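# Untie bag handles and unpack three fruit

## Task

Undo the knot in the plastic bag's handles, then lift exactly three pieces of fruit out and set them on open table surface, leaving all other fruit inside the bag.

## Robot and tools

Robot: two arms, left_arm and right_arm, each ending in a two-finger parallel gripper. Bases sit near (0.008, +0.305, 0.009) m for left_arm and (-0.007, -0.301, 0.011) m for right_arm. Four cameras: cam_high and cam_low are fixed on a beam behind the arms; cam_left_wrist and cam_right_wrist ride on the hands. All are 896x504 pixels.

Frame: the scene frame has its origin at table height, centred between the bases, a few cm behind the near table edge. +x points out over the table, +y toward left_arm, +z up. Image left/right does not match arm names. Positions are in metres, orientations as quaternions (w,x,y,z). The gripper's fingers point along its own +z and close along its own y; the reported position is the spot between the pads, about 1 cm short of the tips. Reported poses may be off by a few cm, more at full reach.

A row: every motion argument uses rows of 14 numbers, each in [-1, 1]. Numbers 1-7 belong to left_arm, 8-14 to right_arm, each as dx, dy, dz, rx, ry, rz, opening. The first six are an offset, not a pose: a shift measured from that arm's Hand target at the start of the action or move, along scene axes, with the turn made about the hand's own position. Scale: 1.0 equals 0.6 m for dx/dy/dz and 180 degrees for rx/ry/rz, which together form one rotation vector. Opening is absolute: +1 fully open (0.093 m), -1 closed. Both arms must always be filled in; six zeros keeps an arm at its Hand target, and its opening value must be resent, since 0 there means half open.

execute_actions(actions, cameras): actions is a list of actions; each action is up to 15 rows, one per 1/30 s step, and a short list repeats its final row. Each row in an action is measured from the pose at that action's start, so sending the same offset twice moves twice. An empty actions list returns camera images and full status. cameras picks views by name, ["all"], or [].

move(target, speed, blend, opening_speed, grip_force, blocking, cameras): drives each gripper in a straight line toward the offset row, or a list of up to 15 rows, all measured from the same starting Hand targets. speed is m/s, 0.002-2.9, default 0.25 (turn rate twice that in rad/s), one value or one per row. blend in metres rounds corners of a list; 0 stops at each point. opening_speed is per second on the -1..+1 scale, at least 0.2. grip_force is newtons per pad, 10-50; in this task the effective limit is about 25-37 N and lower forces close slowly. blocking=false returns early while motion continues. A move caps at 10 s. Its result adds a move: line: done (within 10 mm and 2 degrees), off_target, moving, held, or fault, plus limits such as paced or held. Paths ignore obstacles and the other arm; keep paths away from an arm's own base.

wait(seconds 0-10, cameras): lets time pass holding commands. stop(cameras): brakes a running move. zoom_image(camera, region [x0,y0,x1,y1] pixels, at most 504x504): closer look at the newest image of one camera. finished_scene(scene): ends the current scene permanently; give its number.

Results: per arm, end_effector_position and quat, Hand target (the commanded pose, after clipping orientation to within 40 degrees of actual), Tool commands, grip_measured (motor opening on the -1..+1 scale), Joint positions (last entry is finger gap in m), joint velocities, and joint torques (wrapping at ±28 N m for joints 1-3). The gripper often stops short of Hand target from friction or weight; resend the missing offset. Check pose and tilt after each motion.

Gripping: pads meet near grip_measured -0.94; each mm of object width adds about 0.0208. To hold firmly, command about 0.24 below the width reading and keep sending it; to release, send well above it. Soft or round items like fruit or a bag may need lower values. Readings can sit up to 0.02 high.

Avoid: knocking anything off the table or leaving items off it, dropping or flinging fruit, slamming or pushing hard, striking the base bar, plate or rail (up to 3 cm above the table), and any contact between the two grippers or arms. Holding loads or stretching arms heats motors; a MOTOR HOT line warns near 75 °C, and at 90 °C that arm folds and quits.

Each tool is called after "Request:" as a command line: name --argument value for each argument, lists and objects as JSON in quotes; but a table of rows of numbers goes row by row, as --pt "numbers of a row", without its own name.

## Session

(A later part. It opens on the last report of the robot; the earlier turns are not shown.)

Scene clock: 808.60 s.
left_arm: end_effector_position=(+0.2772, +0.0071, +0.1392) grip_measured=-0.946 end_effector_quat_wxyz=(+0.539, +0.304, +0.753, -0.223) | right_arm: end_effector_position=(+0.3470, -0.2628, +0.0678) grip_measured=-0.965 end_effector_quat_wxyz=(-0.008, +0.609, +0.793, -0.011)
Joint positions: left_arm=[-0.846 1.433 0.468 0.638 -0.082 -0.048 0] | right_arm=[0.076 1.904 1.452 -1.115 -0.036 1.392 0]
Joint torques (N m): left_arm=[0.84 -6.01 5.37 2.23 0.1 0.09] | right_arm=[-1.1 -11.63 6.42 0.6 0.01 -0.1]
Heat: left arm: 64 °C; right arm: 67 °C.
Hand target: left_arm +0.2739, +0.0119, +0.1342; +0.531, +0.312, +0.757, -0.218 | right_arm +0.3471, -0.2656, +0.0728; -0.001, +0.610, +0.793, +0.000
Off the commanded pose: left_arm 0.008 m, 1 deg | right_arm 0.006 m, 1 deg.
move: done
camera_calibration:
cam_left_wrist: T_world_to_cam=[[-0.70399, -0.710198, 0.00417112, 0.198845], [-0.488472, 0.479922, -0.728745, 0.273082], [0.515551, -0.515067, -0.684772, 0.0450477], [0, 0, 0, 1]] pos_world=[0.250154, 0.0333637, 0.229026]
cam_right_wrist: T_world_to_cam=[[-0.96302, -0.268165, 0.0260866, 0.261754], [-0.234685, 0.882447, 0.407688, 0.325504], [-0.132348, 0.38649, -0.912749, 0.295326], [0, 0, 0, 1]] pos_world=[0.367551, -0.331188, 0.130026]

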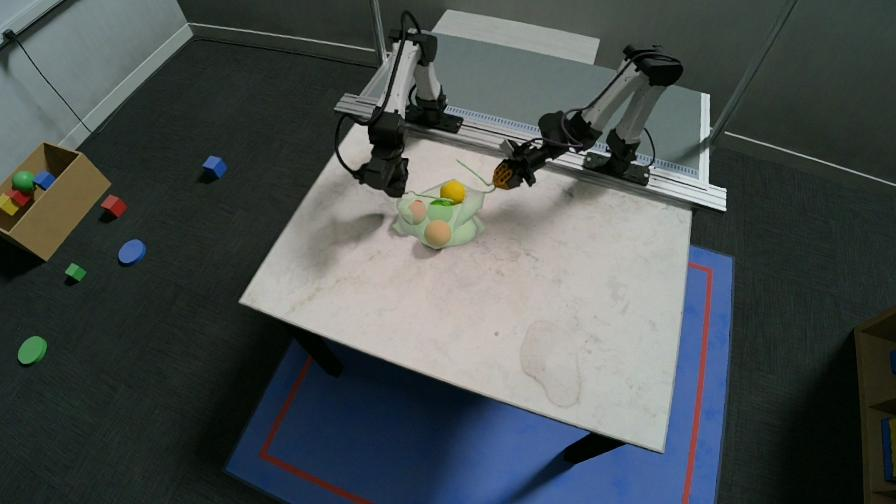

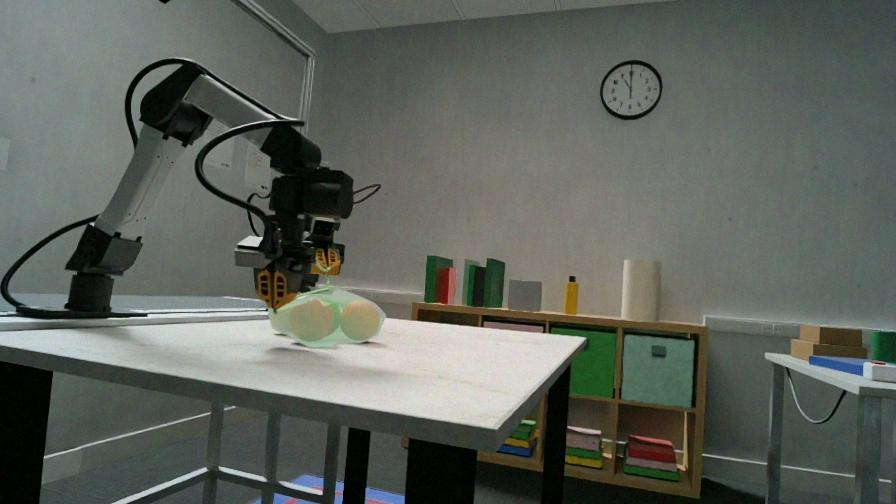

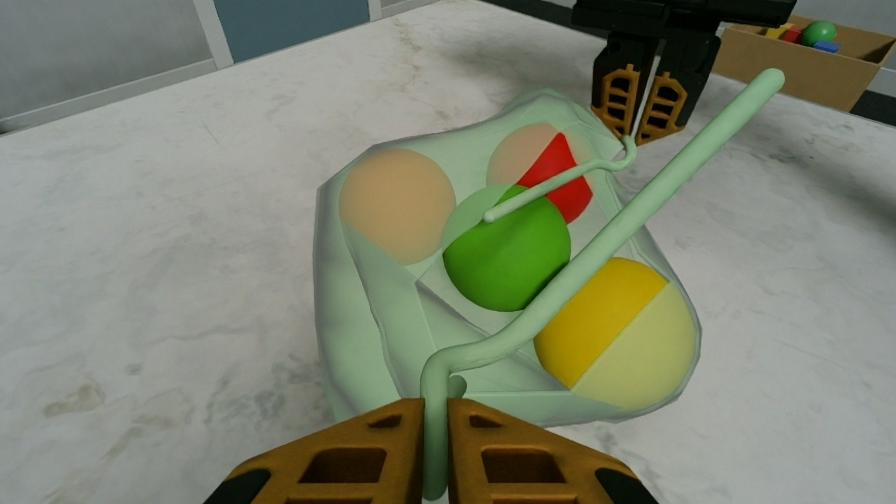

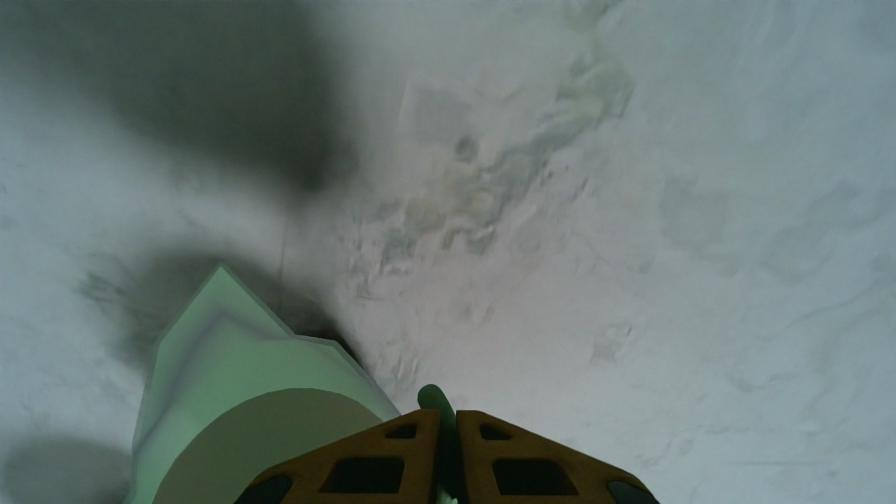

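Request:
move --target '[0.0,0.035,-0.1,0,0,0,-1,0,0,0,0,0,0,-1]' --speed 0.06 --cameras '["cam_high","cam_low","cam_left_wrist"]'

Request:
zoom_image --camera "cam_high" --region '[390, 150, 510, 265]'

Scene clock: 845.33 s.
left_arm: end_effector_position=(+0.2761, +0.0290, +0.0836) grip_measured=-0.946 end_effector_quat_wxyz=(+0.541, +0.305, +0.751, -0.224) | right_arm: end_effector_position=(+0.3473, -0.2622, +0.0678) grip_measured=-0.965 end_effector_quat_wxyz=(-0.008, +0.608, +0.794, -0.009)
Joint positions: left_arm=[-0.79 1.657 0.308 1.029 -0.027 -0.029 0] | right_arm=[0.076 1.904 1.452 -1.114 -0.039 1.392 0]
Joint torques (N m): left_arm=[0.81 -4.04 3.97 2.43 0.08 0.09] | right_arm=[-1.11 -11.52 6.53 0.58 0.03 -0.06]
Heat: left arm: 63 °C; right arm: 62 °C.
Hand target: left_arm +0.2738, +0.0329, +0.0740; +0.531, +0.312, +0.757, -0.218 | right_arm +0.3471, -0.2656, +0.0728; -0.001, +0.610, +0.793, +0.000
Off the commanded pose: left_arm 0.010 m, 2 deg | right_arm 0.006 m, 1 deg.
move: done
camera_calibration:
cam_left_wrist: T_world_to_cam=[[-0.705062, -0.709136, 0.00355969, 0.214175], [-0.484631, 0.47817, -0.732452, 0.220849], [0.517707, -0.51815, -0.680809, 0.017942], [0, 0, 0, 1]] pos_world=[0.248748, 0.0555722, 0.173214]
Images, in order (width x height): cam_high 896x504, cam_low 896x504, cam_left_wrist 896x504.

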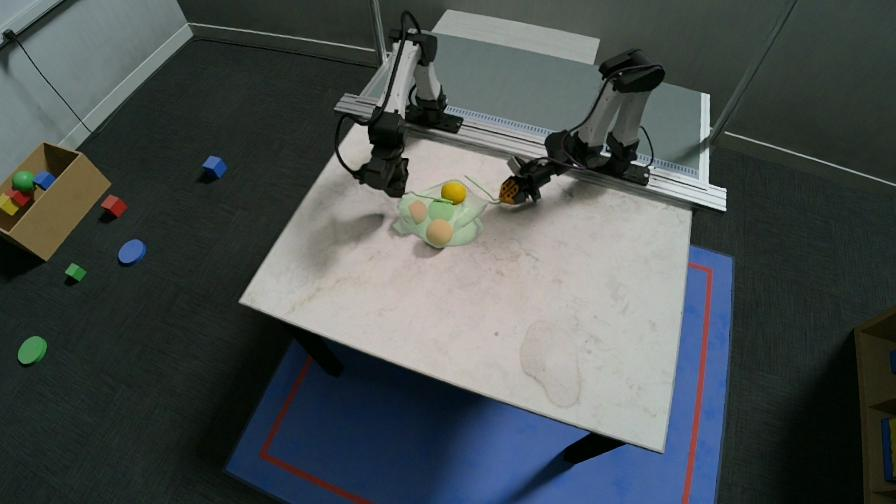

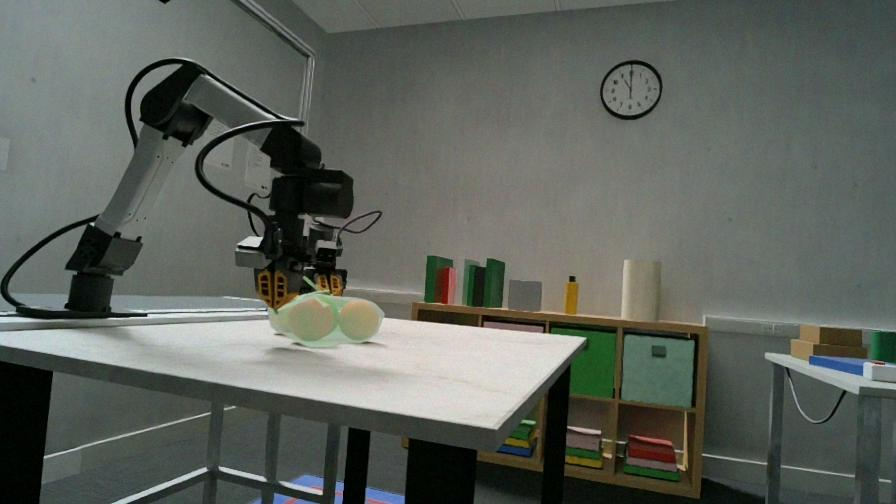

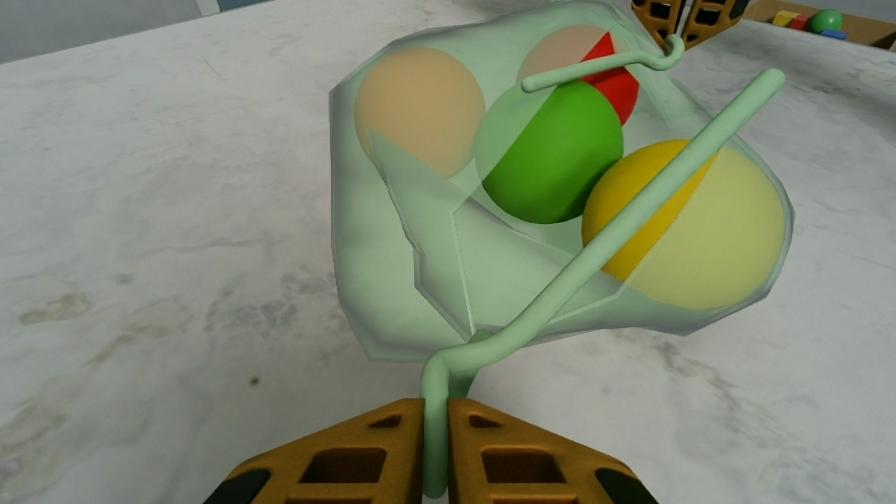

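Scaled by 4.200 from the camera's 896x504 image, which has a finer 1280x720 frame.

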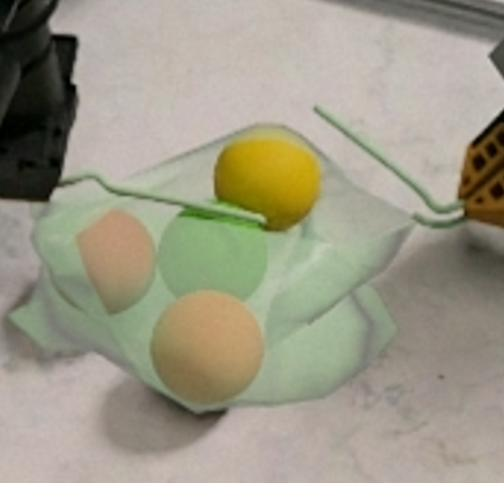

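Request:
move --pt "0.0 0.01 -0.05 0 0 0 -1 0 0 0 0 0 0 -1" --pt "0.0 0.01 -0.05 0 0 0 -0.5 0 0 0 0 0 0 -1" --speed 0.06 --cameras '["cam_high","cam_left_wrist"]'

Request:
zoom_image --camera "cam_high" --region '[390, 150, 510, 265]'

Scene clock: 868.03 s.
left_arm: end_effector_position=(+0.2767, +0.0342, +0.0542) grip_measured=-0.502 end_effector_quat_wxyz=(+0.542, +0.305, +0.750, -0.225) | right_arm: end_effector_position=(+0.3472, -0.2613, +0.0678) grip_measured=-0.965 end_effector_quat_wxyz=(-0.010, +0.608, +0.794, -0.007)
Joint positions: left_arm=[-0.772 1.863 0.273 1.275 -0.008 -0.023 0.021] | right_arm=[0.076 1.904 1.452 -1.114 -0.045 1.392 0]
Joint torques (N m): left_arm=[0.84 -4.37 2.88 2.44 0.07 0.08] | right_arm=[-1.05 -11.63 6.39 0.55 0.11 -0.06]
Heat: left arm: 61 °C; right arm: 60 °C.
Hand target: left_arm +0.2738, +0.0389, +0.0441; +0.531, +0.312, +0.757, -0.219 | right_arm +0.3471, -0.2655, +0.0728; -0.001, +0.610, +0.793, +0.000
Off the commanded pose: left_arm 0.012 m, 2 deg | right_arm 0.007 m, 1 deg.
move: off_target (left_arm); target 2's new opening was sent with left_arm's hand 0.012 m and 2 deg from that target
camera_calibration:
cam_left_wrist: T_world_to_cam=[[-0.706352, -0.707852, 0.00362219, 0.2187], [-0.481285, 0.4765, -0.735739, 0.196533], [0.519068, -0.521434, -0.677255, -0.000149076], [0, 0, 0, 1]] pos_world=[0.249145, 0.0610812, 0.143704]
Images, in order (width x height): cam_high 896x504, cam_left_wrist 896x504.

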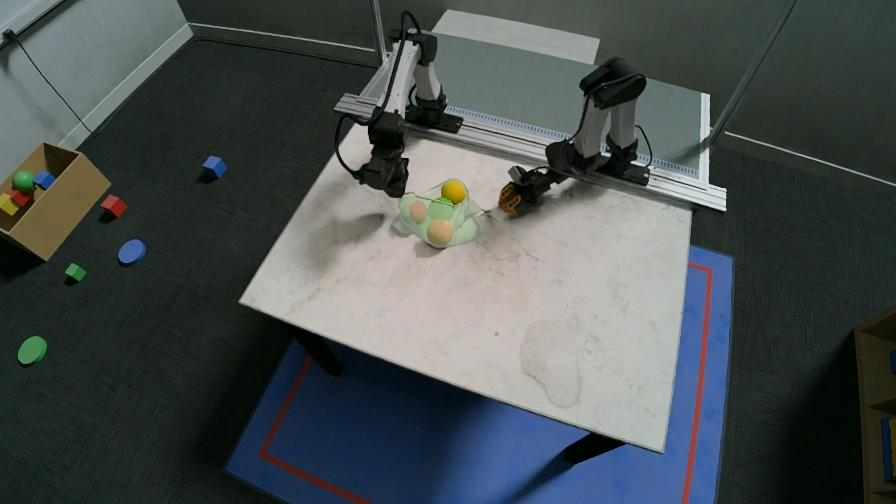

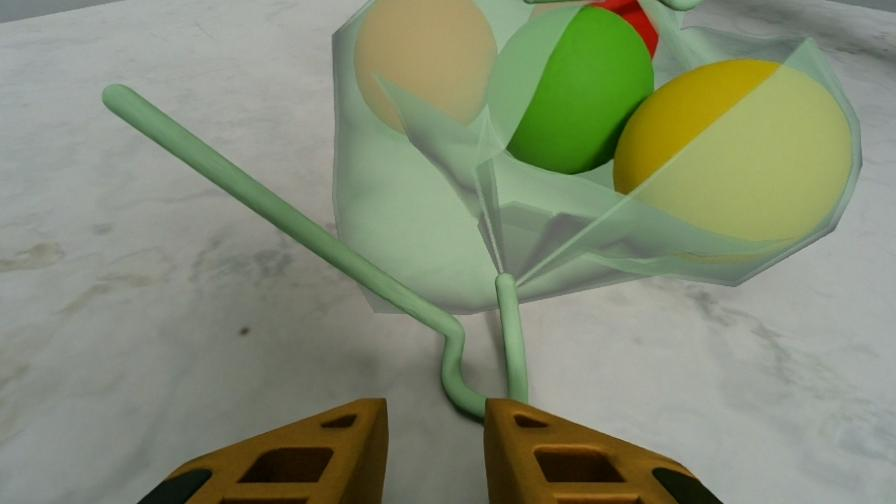

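Scaled by 4.200 from the camera's 896x504 image, which has a finer 1280x720 frame.

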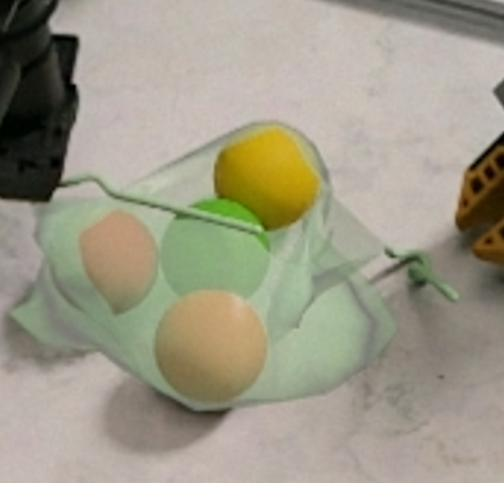

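Request:
move --pt "-0.067 0.067 0.05 0 0 0 -0.5 0 0 0 0 0 0 -1" --pt "-0.033 0.03 0.267 0.152 0.368 0.216 0.75 0 0 0 0 0 0 -1" --pt "-0.035 -0.248 0.202 0.152 0.368 0.216 0.75 0 0 0 0 0 0 -1" --speed 0.2 --blend '[0.01,0.03,0]' --cameras '["all"]'

Request:
zoom_image --camera "cam_high" --region '[390, 150, 510, 265]'

Scene clock: 927.50 s.
left_arm: end_effector_position=(+0.2516, -0.1081, +0.1681) grip_measured=+0.748 end_effector_quat_wxyz=(+0.049, +0.008, +0.996, -0.070) | right_arm: end_effector_position=(+0.3472, -0.2613, +0.0678) grip_measured=-0.965 end_effector_quat_wxyz=(-0.010, +0.608, +0.794, -0.007)
Joint positions: left_arm=[-1.014 2.344 2.497 -1.549 0 -1.019 0.081] | right_arm=[0.076 1.904 1.452 -1.114 -0.045 1.392 0]
Joint torques (N m): left_arm=[0.57 -9.26 7.65 0.73 0.04 -0.11] | right_arm=[-1.03 -11.67 6.45 0.56 0.08 -0.09]
Heat: left arm: 58 °C; right arm: 58 °C.
Hand target: left_arm +0.2528, -0.1099, +0.1654; +0.001, +0.001, +1.000, +0.000 | right_arm +0.3471, -0.2655, +0.0728; -0.001, +0.610, +0.793, +0.000
Off the commanded pose: left_arm 0.003 m, 10 deg | right_arm 0.007 m, 1 deg.
joint sent to its limit (left arm) — joint 4 (wrist pitch), lower limit. The joint targets are off in orientation, not in position.
move: off_target (left_arm); blend cut to 0 m at target 2; target 2's new opening was sent with left_arm's hand 0.001 m and 4 deg from that target
camera_calibration:
cam_left_wrist: T_world_to_cam=[[-0.0294857, -0.989089, 0.144339, -0.124624], [-0.945206, 0.0745613, 0.317848, 0.232205], [-0.325142, -0.127058, -0.937091, 0.314581], [0, 0, 0, 1]] pos_world=[0.31809, -0.100608, 0.238973]
cam_right_wrist: T_world_to_cam=[[-0.962983, -0.268581, 0.0229715, 0.262483], [-0.235173, 0.878726, 0.415373, 0.322862], [-0.131747, 0.394595, -0.909361, 0.296445], [0, 0, 0, 1]] pos_world=[0.367751, -0.330185, 0.129437]

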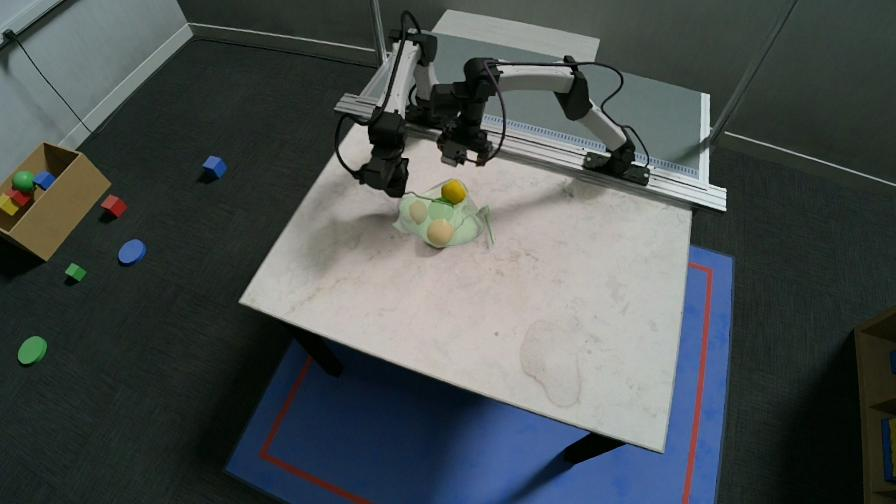

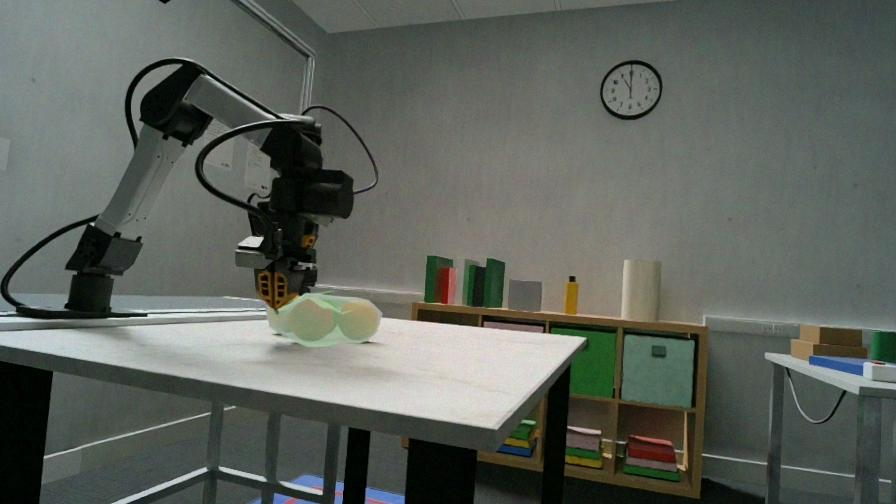

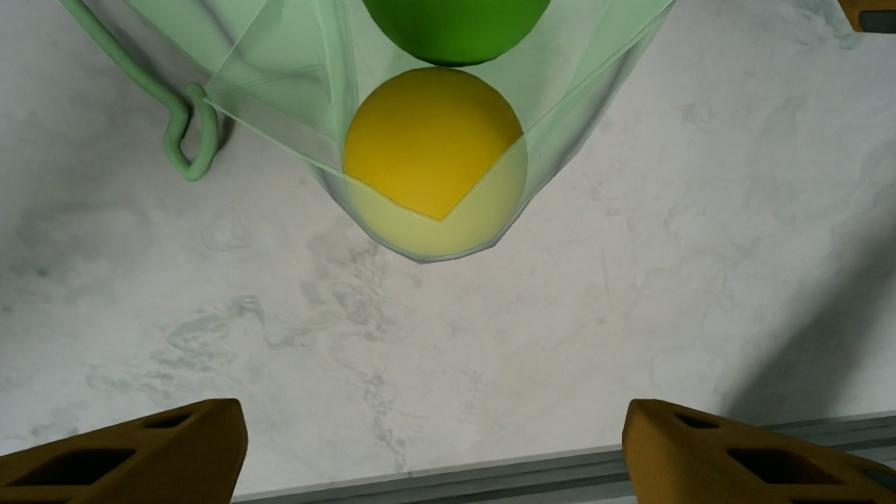

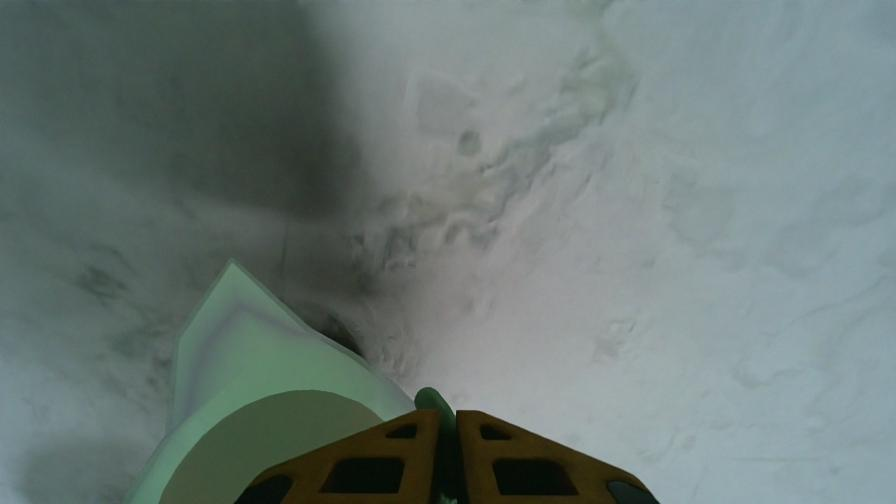

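Scaled by 4.200 from the camera's 896x504 image, which has a finer 1280x720 frame.

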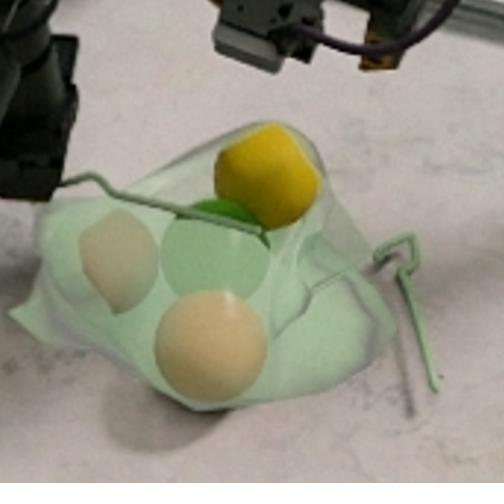

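Request:
move --target '[0.072,-0.022,-0.125,0,0,0.061,0.85,0,0,0,0,0,0,-1]' --speed 0.12 --cameras '["cam_left_wrist","cam_high","cam_low"]'

Request:
zoom_image --camera "cam_high" --region '[390, 150, 510, 265]'

Scene clock: 975.23 s.
left_arm: end_effector_position=(+0.2946, -0.1226, +0.0951) grip_measured=+0.848 end_effector_quat_wxyz=(+0.033, -0.087, +0.995, -0.046) | right_arm: end_effector_position=(+0.3472, -0.2613, +0.0678) grip_measured=-0.965 end_effector_quat_wxyz=(-0.010, +0.608, +0.794, -0.007)
Joint positions: left_arm=[-0.959 2.619 2.712 -1.549 0 -1.153 0.086] | right_arm=[0.076 1.904 1.452 -1.114 -0.045 1.392 0]
Joint torques (N m): left_arm=[0.64 -10.3 7.61 0.59 0.04 -0.11] | right_arm=[-1.06 -11.48 6.39 0.56 0.09 -0.08]
Heat: left arm: 49 °C; right arm: 57 °C.
Hand target: left_arm +0.2961, -0.1231, +0.0902; +0.001, -0.095, +0.995, +0.001 | right_arm +0.3471, -0.2655, +0.0728; -0.001, +0.610, +0.793, +0.000
Off the commanded pose: left_arm 0.005 m, 7 deg | right_arm 0.007 m, 1 deg.
joint sent to its limit (left arm) — joint 4 (wrist pitch), lower limit. The joint targets are off in orientation, not in position.
move: off_target (left_arm)
camera_calibration:
cam_left_wrist: T_world_to_cam=[[0.163824, -0.981045, 0.103502, -0.179146], [-0.925336, -0.116454, 0.360821, 0.263712], [-0.341928, -0.154885, -0.926874, 0.258898], [0, 0, 0, 1]] pos_world=[0.361895, -0.10494, 0.163355]
Images, in order (width x height): cam_high 896x504, cam_low 896x504, cam_left_wrist 896x504.

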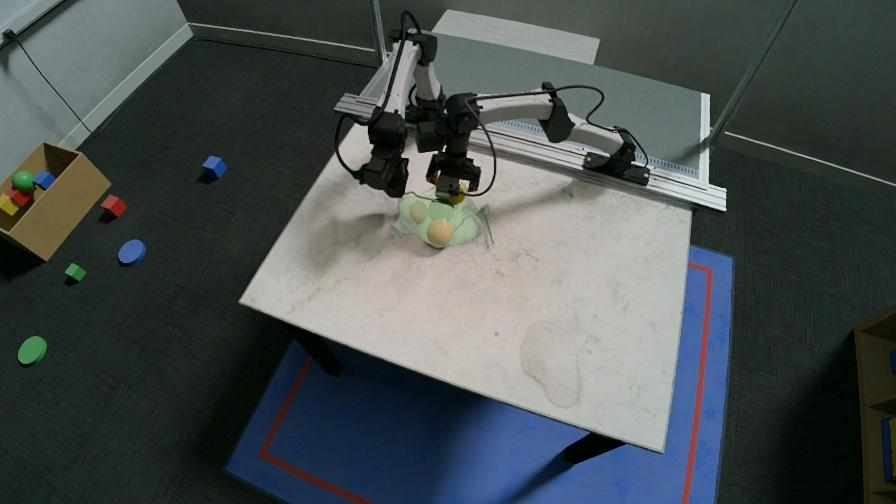

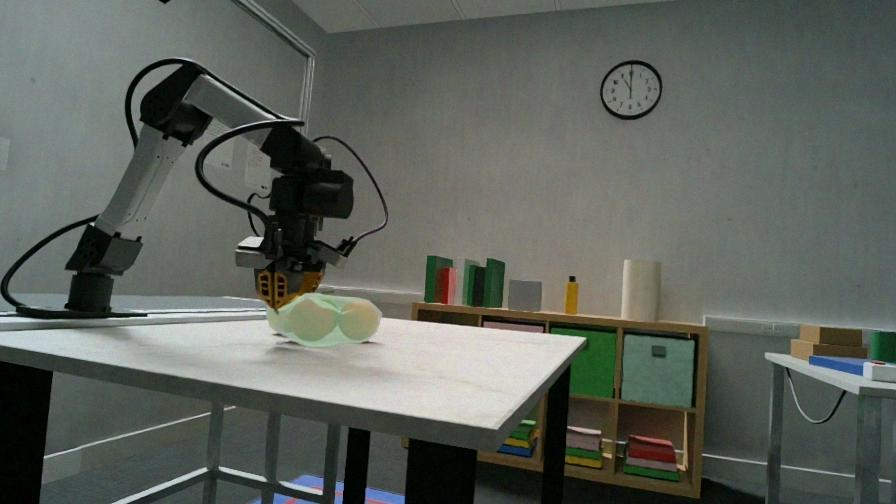

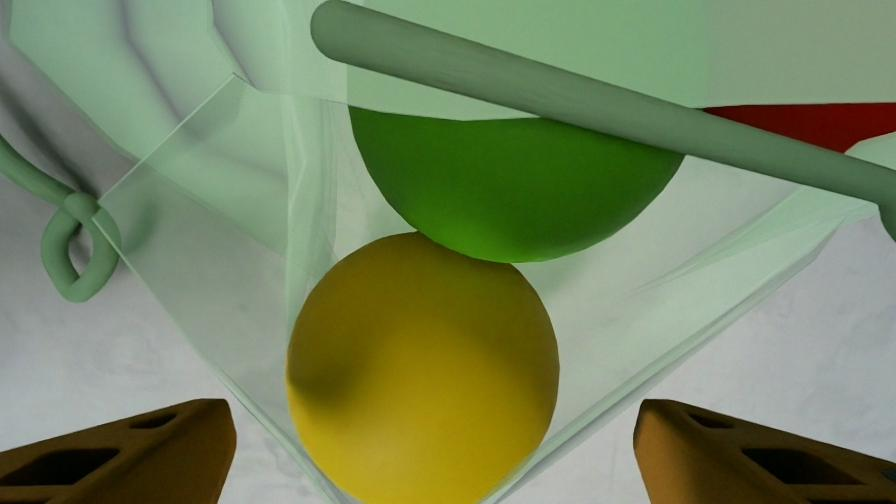

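Scaled by 4.200 from the camera's 896x504 image, which has a finer 1280x720 frame.

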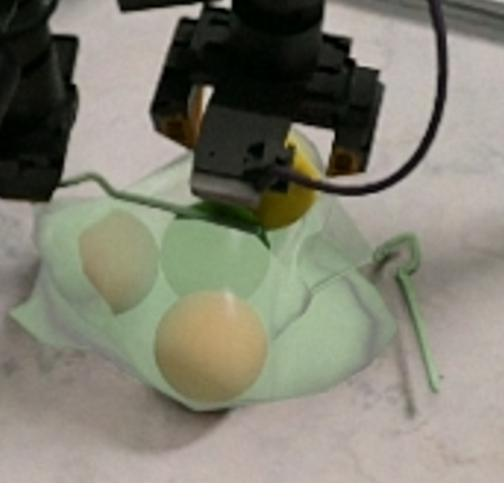

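Request:
move --target '[0.002,0.0,-0.06,0,0,0,0.77,0,0,0,0,0,0,-1]' --speed 0.06 --cameras '["cam_left_wrist","cam_high","cam_low"]'

Request:
zoom_image --camera "cam_high" --region '[390, 150, 510, 265]'

Scene clock: 1016.40 s.
left_arm: end_effector_position=(+0.2956, -0.1238, +0.0622) grip_measured=+0.772 end_effector_quat_wxyz=(+0.019, -0.087, +0.996, -0.024) | right_arm: end_effector_position=(+0.3472, -0.2613, +0.0678) grip_measured=-0.965 end_effector_quat_wxyz=(-0.010, +0.608, +0.794, -0.007)
Joint positions: left_arm=[-0.959 2.702 2.743 -1.549 0.001 -1.154 0.082] | right_arm=[0.076 1.904 1.452 -1.114 -0.045 1.392 0]
Joint torques (N m): left_arm=[0.85 -10.18 7.62 0.47 0.05 -0.11] | right_arm=[-1.09 -11.6 6.43 0.58 0.11 -0.07]
Heat: left arm: 52 °C; right arm: 57 °C.
Hand target: left_arm +0.2973, -0.1231, +0.0542; +0.001, -0.095, +0.995, +0.001 | right_arm +0.3471, -0.2655, +0.0728; -0.001, +0.610, +0.793, +0.000
Off the commanded pose: left_arm 0.008 m, 4 deg | right_arm 0.007 m, 1 deg.
joint sent to its limit (left arm) — joint 4 (wrist pitch), lower limit. The joint targets are off in orientation, not in position.
move: off_target (left_arm)
camera_calibration:
cam_left_wrist: T_world_to_cam=[[0.167039, -0.984281, 0.057351, -0.175582], [-0.914086, -0.132801, 0.383159, 0.269648], [-0.369519, -0.116426, -0.9219, 0.241025], [0, 0, 0, 1]] pos_world=[0.364874, -0.108951, 0.128953]
Images, in order (width x height): cam_high 896x504, cam_low 896x504, cam_left_wrist 896x504.

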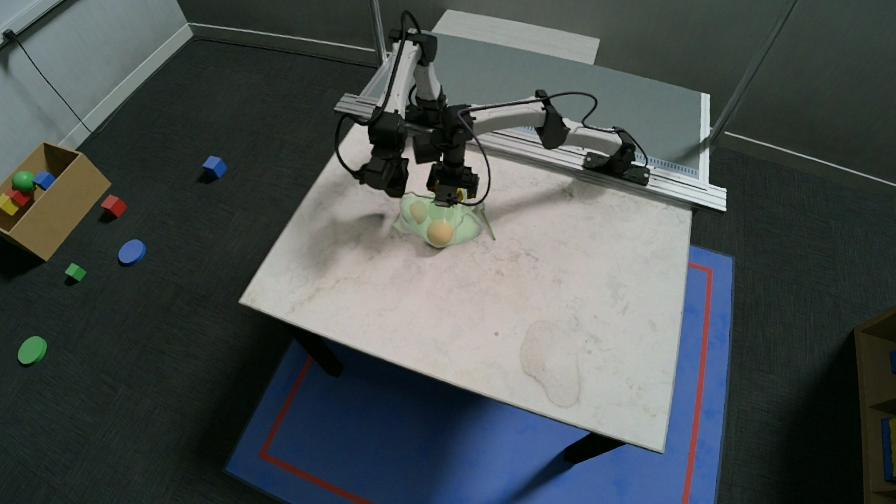

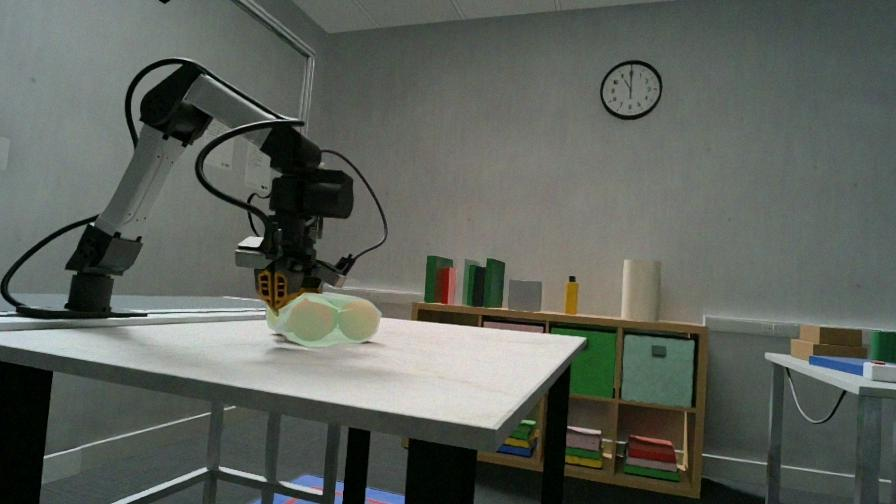

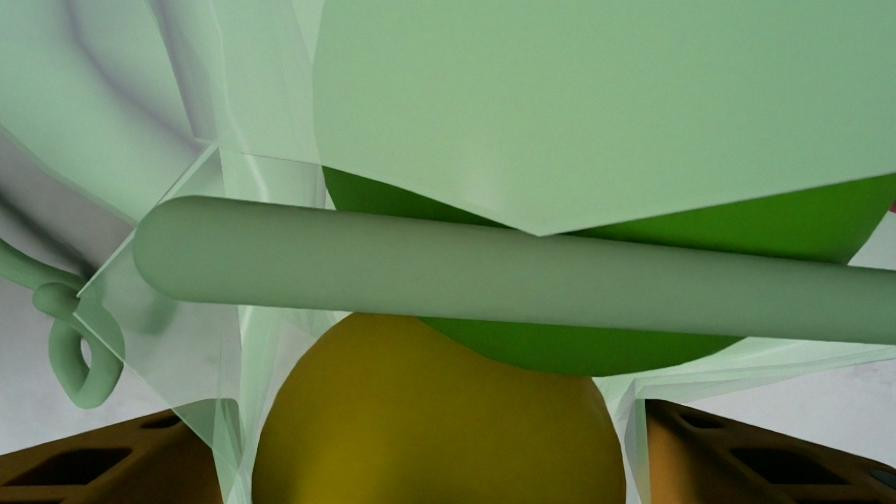

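Scaled by 4.200 from the camera's 896x504 image, which has a finer 1280x720 frame.

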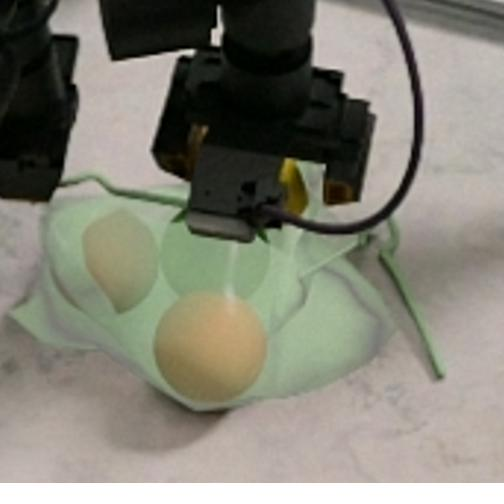

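Request:
move --pt "-0.02 0.08 0.22 0 0 0 0.77 0 0 0 0 0 0 -1" --pt "-0.02 0.08 0.22 0 0 0 0.77 0 0 0.02 0 0 0.5 -1" --speed 0.2 --cameras '["all"]'

Request:
zoom_image --camera "cam_high" --region '[390, 150, 510, 265]'

Scene clock: 1051.13 s.
left_arm: end_effector_position=(+0.2877, -0.0800, +0.1829) grip_measured=+0.772 end_effector_quat_wxyz=(+0.055, -0.097, +0.990, -0.084) | right_arm: end_effector_position=(+0.3451, -0.2612, +0.0679) grip_measured=-0.965 end_effector_quat_wxyz=(-0.016, -0.130, +0.991, +0.003)
Joint positions: left_arm=[-0.917 2.303 2.479 -1.544 0.002 -1.134 0.082] | right_arm=[0.076 1.904 1.452 -1.122 -0.046 -0.177 0]
Joint torques (N m): left_arm=[0.69 -11.6 4.94 0.76 0.05 0.09] | right_arm=[-1.06 -12.72 9.76 0.24 0.05 -0.09]
Heat: left arm: 59 °C; right arm: 56 °C.
Hand target: left_arm +0.2852, -0.0751, +0.1863; +0.001, -0.095, +0.995, +0.001 | right_arm +0.3471, -0.2656, +0.0848; -0.001, -0.129, +0.992, -0.001
Off the commanded pose: left_arm 0.006 m, 12 deg | right_arm 0.018 m, 2 deg.
joint sent to its limit (left arm) — joint 4 (wrist pitch), lower limit. The joint targets are off in orientation, not in position.
move: off_target (left_arm, right_arm)
camera_calibration:
cam_left_wrist: T_world_to_cam=[[0.176862, -0.967237, 0.18213, -0.162352], [-0.940371, -0.111434, 0.321381, 0.242577], [-0.290556, -0.22811, -0.92927, 0.324268], [0, 0, 0, 1]] pos_world=[0.351044, -0.0560329, 0.252942]
cam_right_wrist: T_world_to_cam=[[0.266281, -0.963824, -0.0117536, -0.343026], [-0.865878, -0.244543, 0.436411, 0.245113], [-0.423498, -0.106031, -0.89967, 0.265393], [0, 0, 0, 1]] pos_world=[0.415972, -0.242536, 0.127764]

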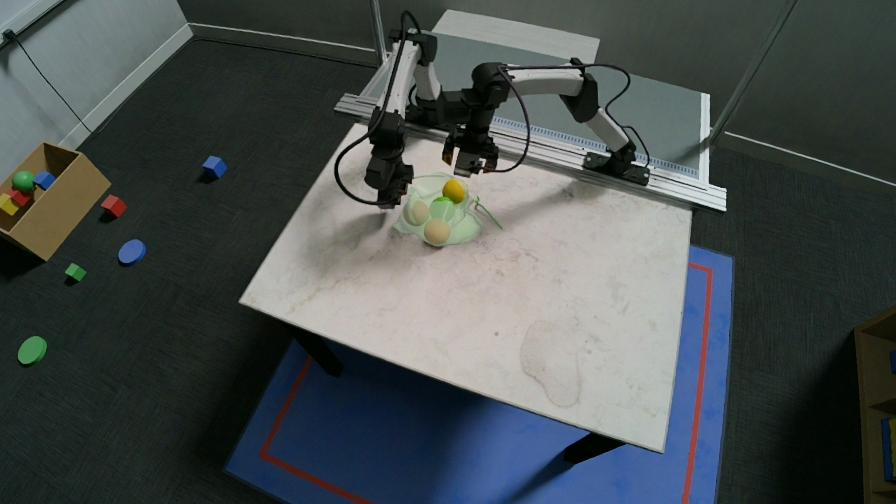

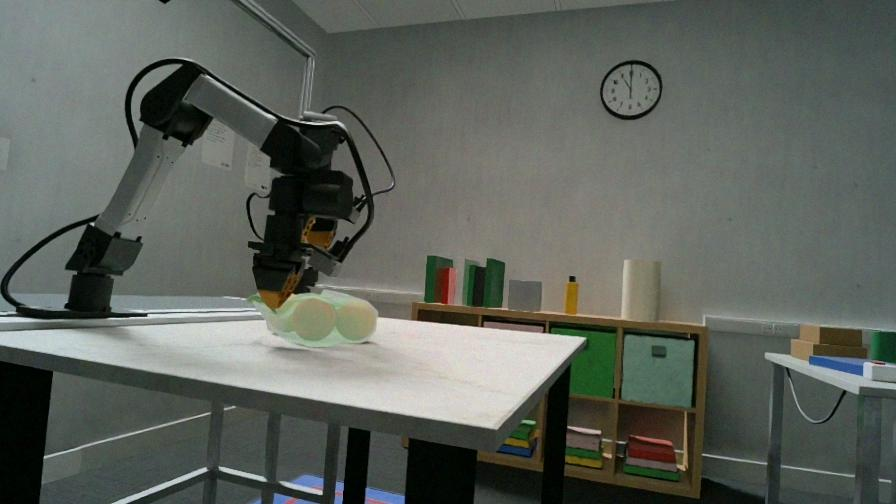

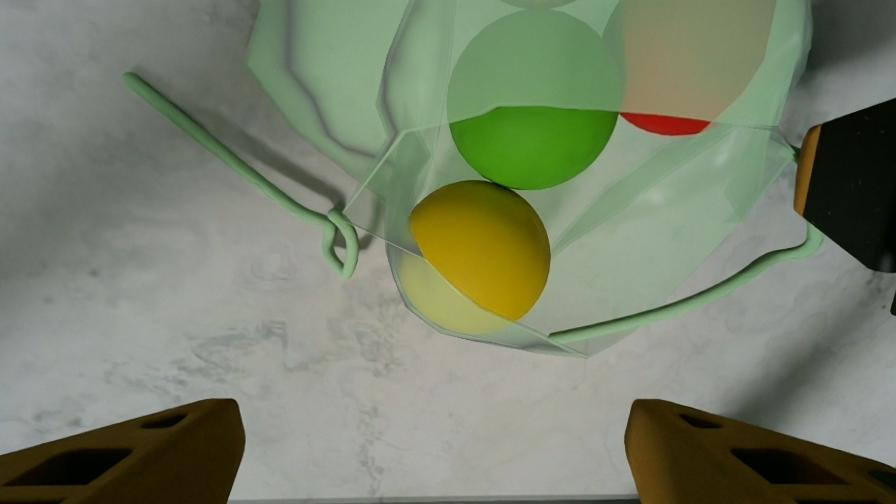

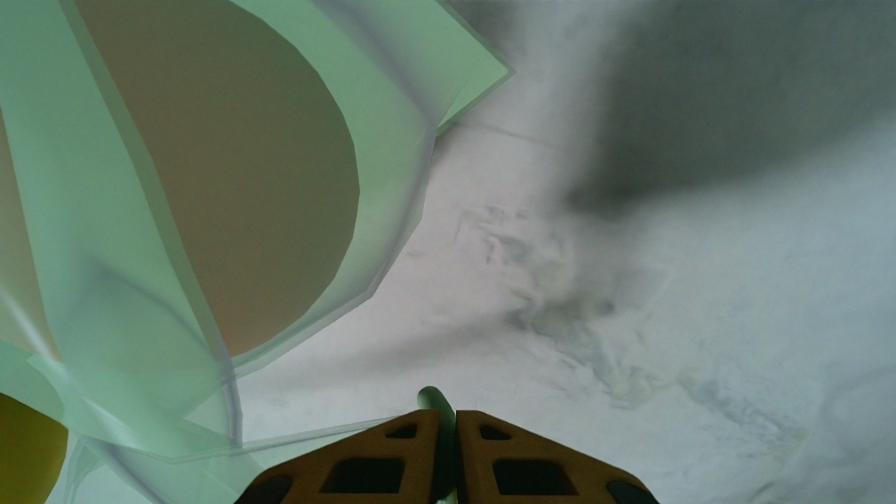

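Scaled by 4.200 from the camera's 896x504 image, which has a finer 1280x720 frame.

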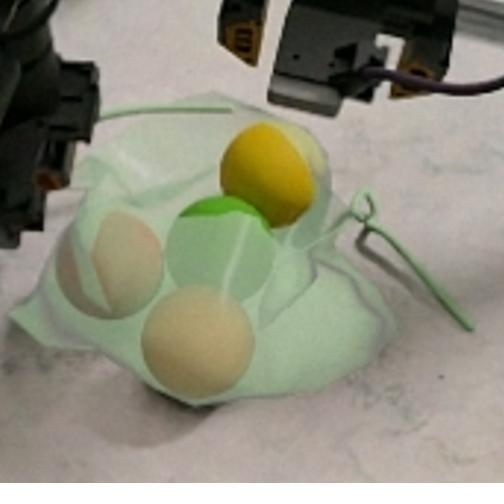

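Request:
move --target '[0,0,0,0,0,0,0.77,-0.02,-0.04,-0.08,0,0,0,-1]' --speed 0.06 --cameras '["all"]'

Request:
zoom_image --camera "cam_high" --region '[390, 150, 510, 265]'

Request:
zoom_image --camera "cam_low" --region '[220, 240, 430, 370]'

Scene clock: 1101.53 s.
left_arm: end_effector_position=(+0.2877, -0.0800, +0.1829) grip_measured=+0.772 end_effector_quat_wxyz=(+0.055, -0.097, +0.990, -0.084) | right_arm: end_effector_position=(+0.3342, -0.2852, +0.0315) grip_measured=-0.965 end_effector_quat_wxyz=(-0.014, -0.130, +0.991, +0.003)
Joint positions: left_arm=[-0.917 2.303 2.479 -1.544 0.002 -1.134 0.082] | right_arm=[0.013 1.901 1.292 -0.963 -0.046 -0.241 0]
Joint torques (N m): left_arm=[0.69 -11.59 5.01 0.76 0.05 0.09] | right_arm=[-1.03 -11.52 6.2 0.64 0.05 -0.1]
Heat: left arm: 68 °C; right arm: 58 °C.
Hand target: left_arm +0.2852, -0.0751, +0.1863; +0.001, -0.095, +0.995, +0.001 | right_arm +0.3351, -0.2897, +0.0367; -0.001, -0.129, +0.992, -0.001
Off the commanded pose: left_arm 0.006 m, 12 deg | right_arm 0.007 m, 2 deg.
joint sent to its limit (left arm) — joint 4 (wrist pitch), lower limit. The joint targets are off in orientation, not in position.
move: off_target (left_arm)
camera_calibration:
cam_left_wrist: T_world_to_cam=[[0.176862, -0.967237, 0.18213, -0.162352], [-0.940371, -0.111434, 0.321381, 0.242577], [-0.290556, -0.22811, -0.92927, 0.324268], [0, 0, 0, 1]] pos_world=[0.351044, -0.0560329, 0.252942]
cam_right_wrist: T_world_to_cam=[[0.266816, -0.963688, -0.0107088, -0.36378], [-0.867994, -0.24512, 0.431858, 0.246407], [-0.418802, -0.105932, -0.901878, 0.22405], [0, 0, 0, 1]] pos_world=[0.404774, -0.266437, 0.0917573]

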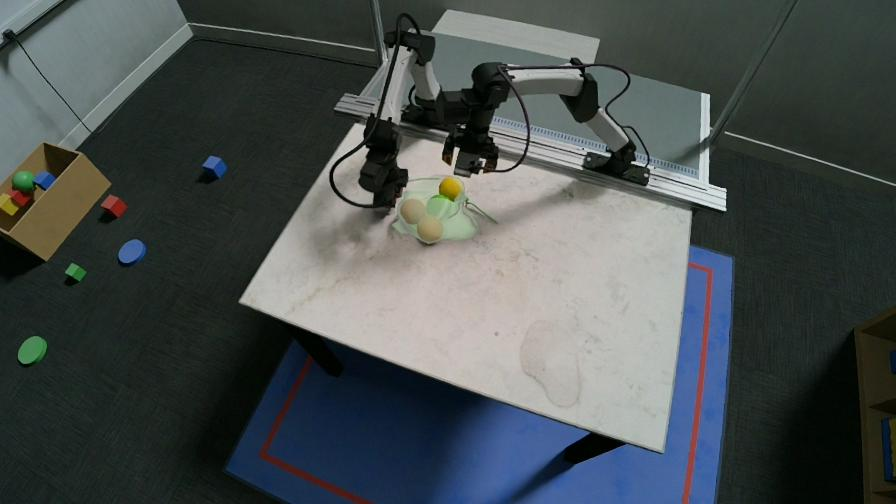

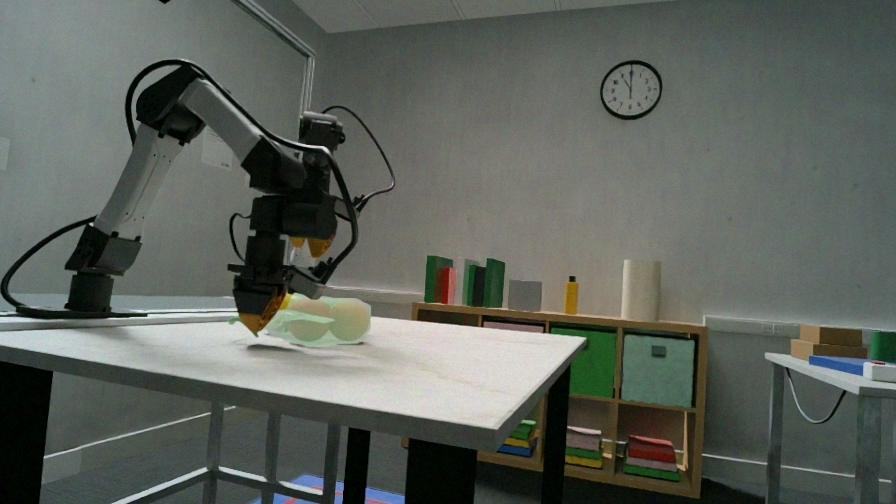

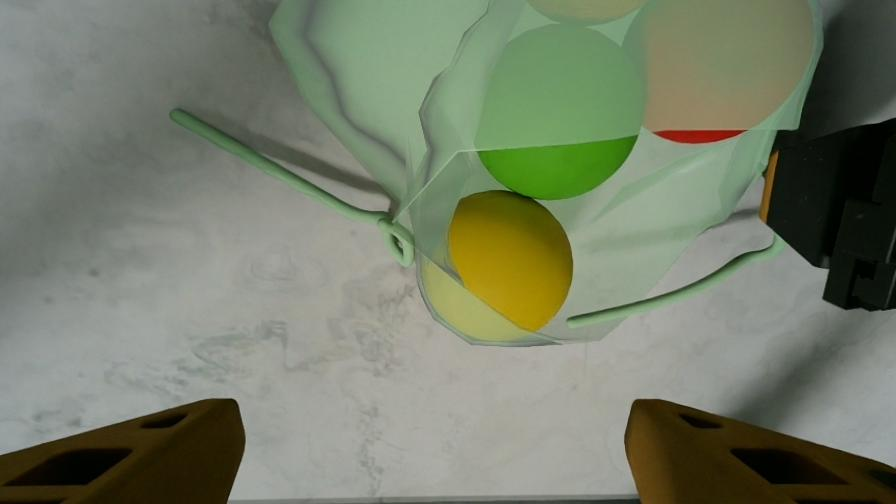

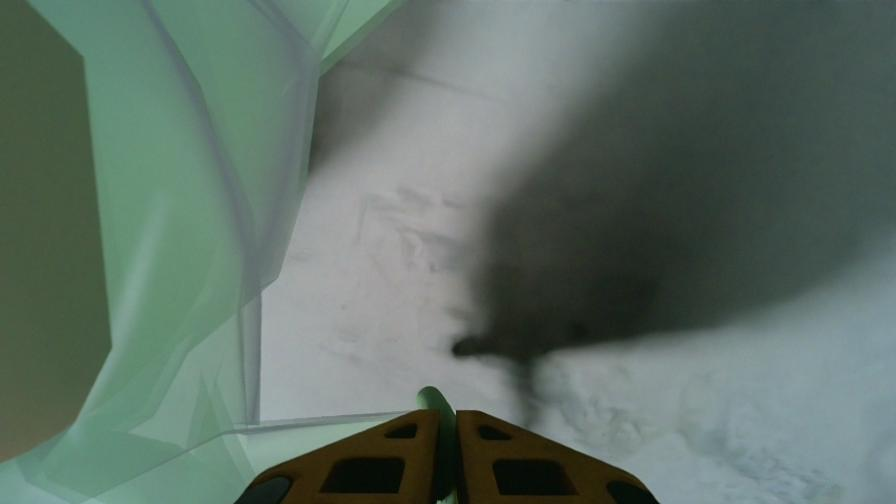

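Scaled by 4.200 from the camera's 896x504 image, which has a finer 1280x720 frame.

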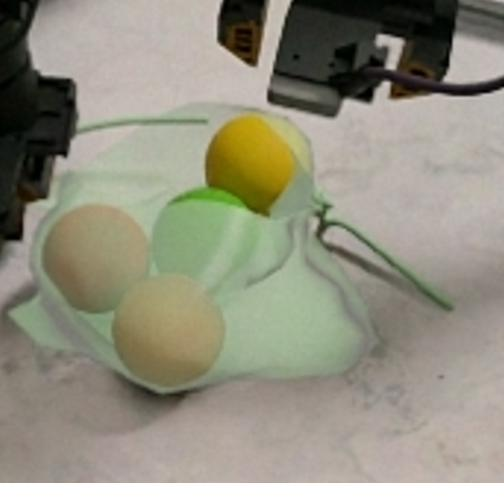

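Scaled by 2.400 from the camera's 896x504 image, which has a finer 1280x720 frame.

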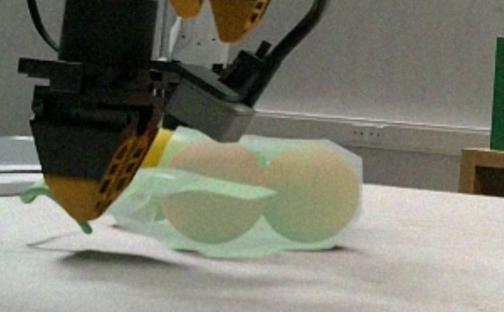

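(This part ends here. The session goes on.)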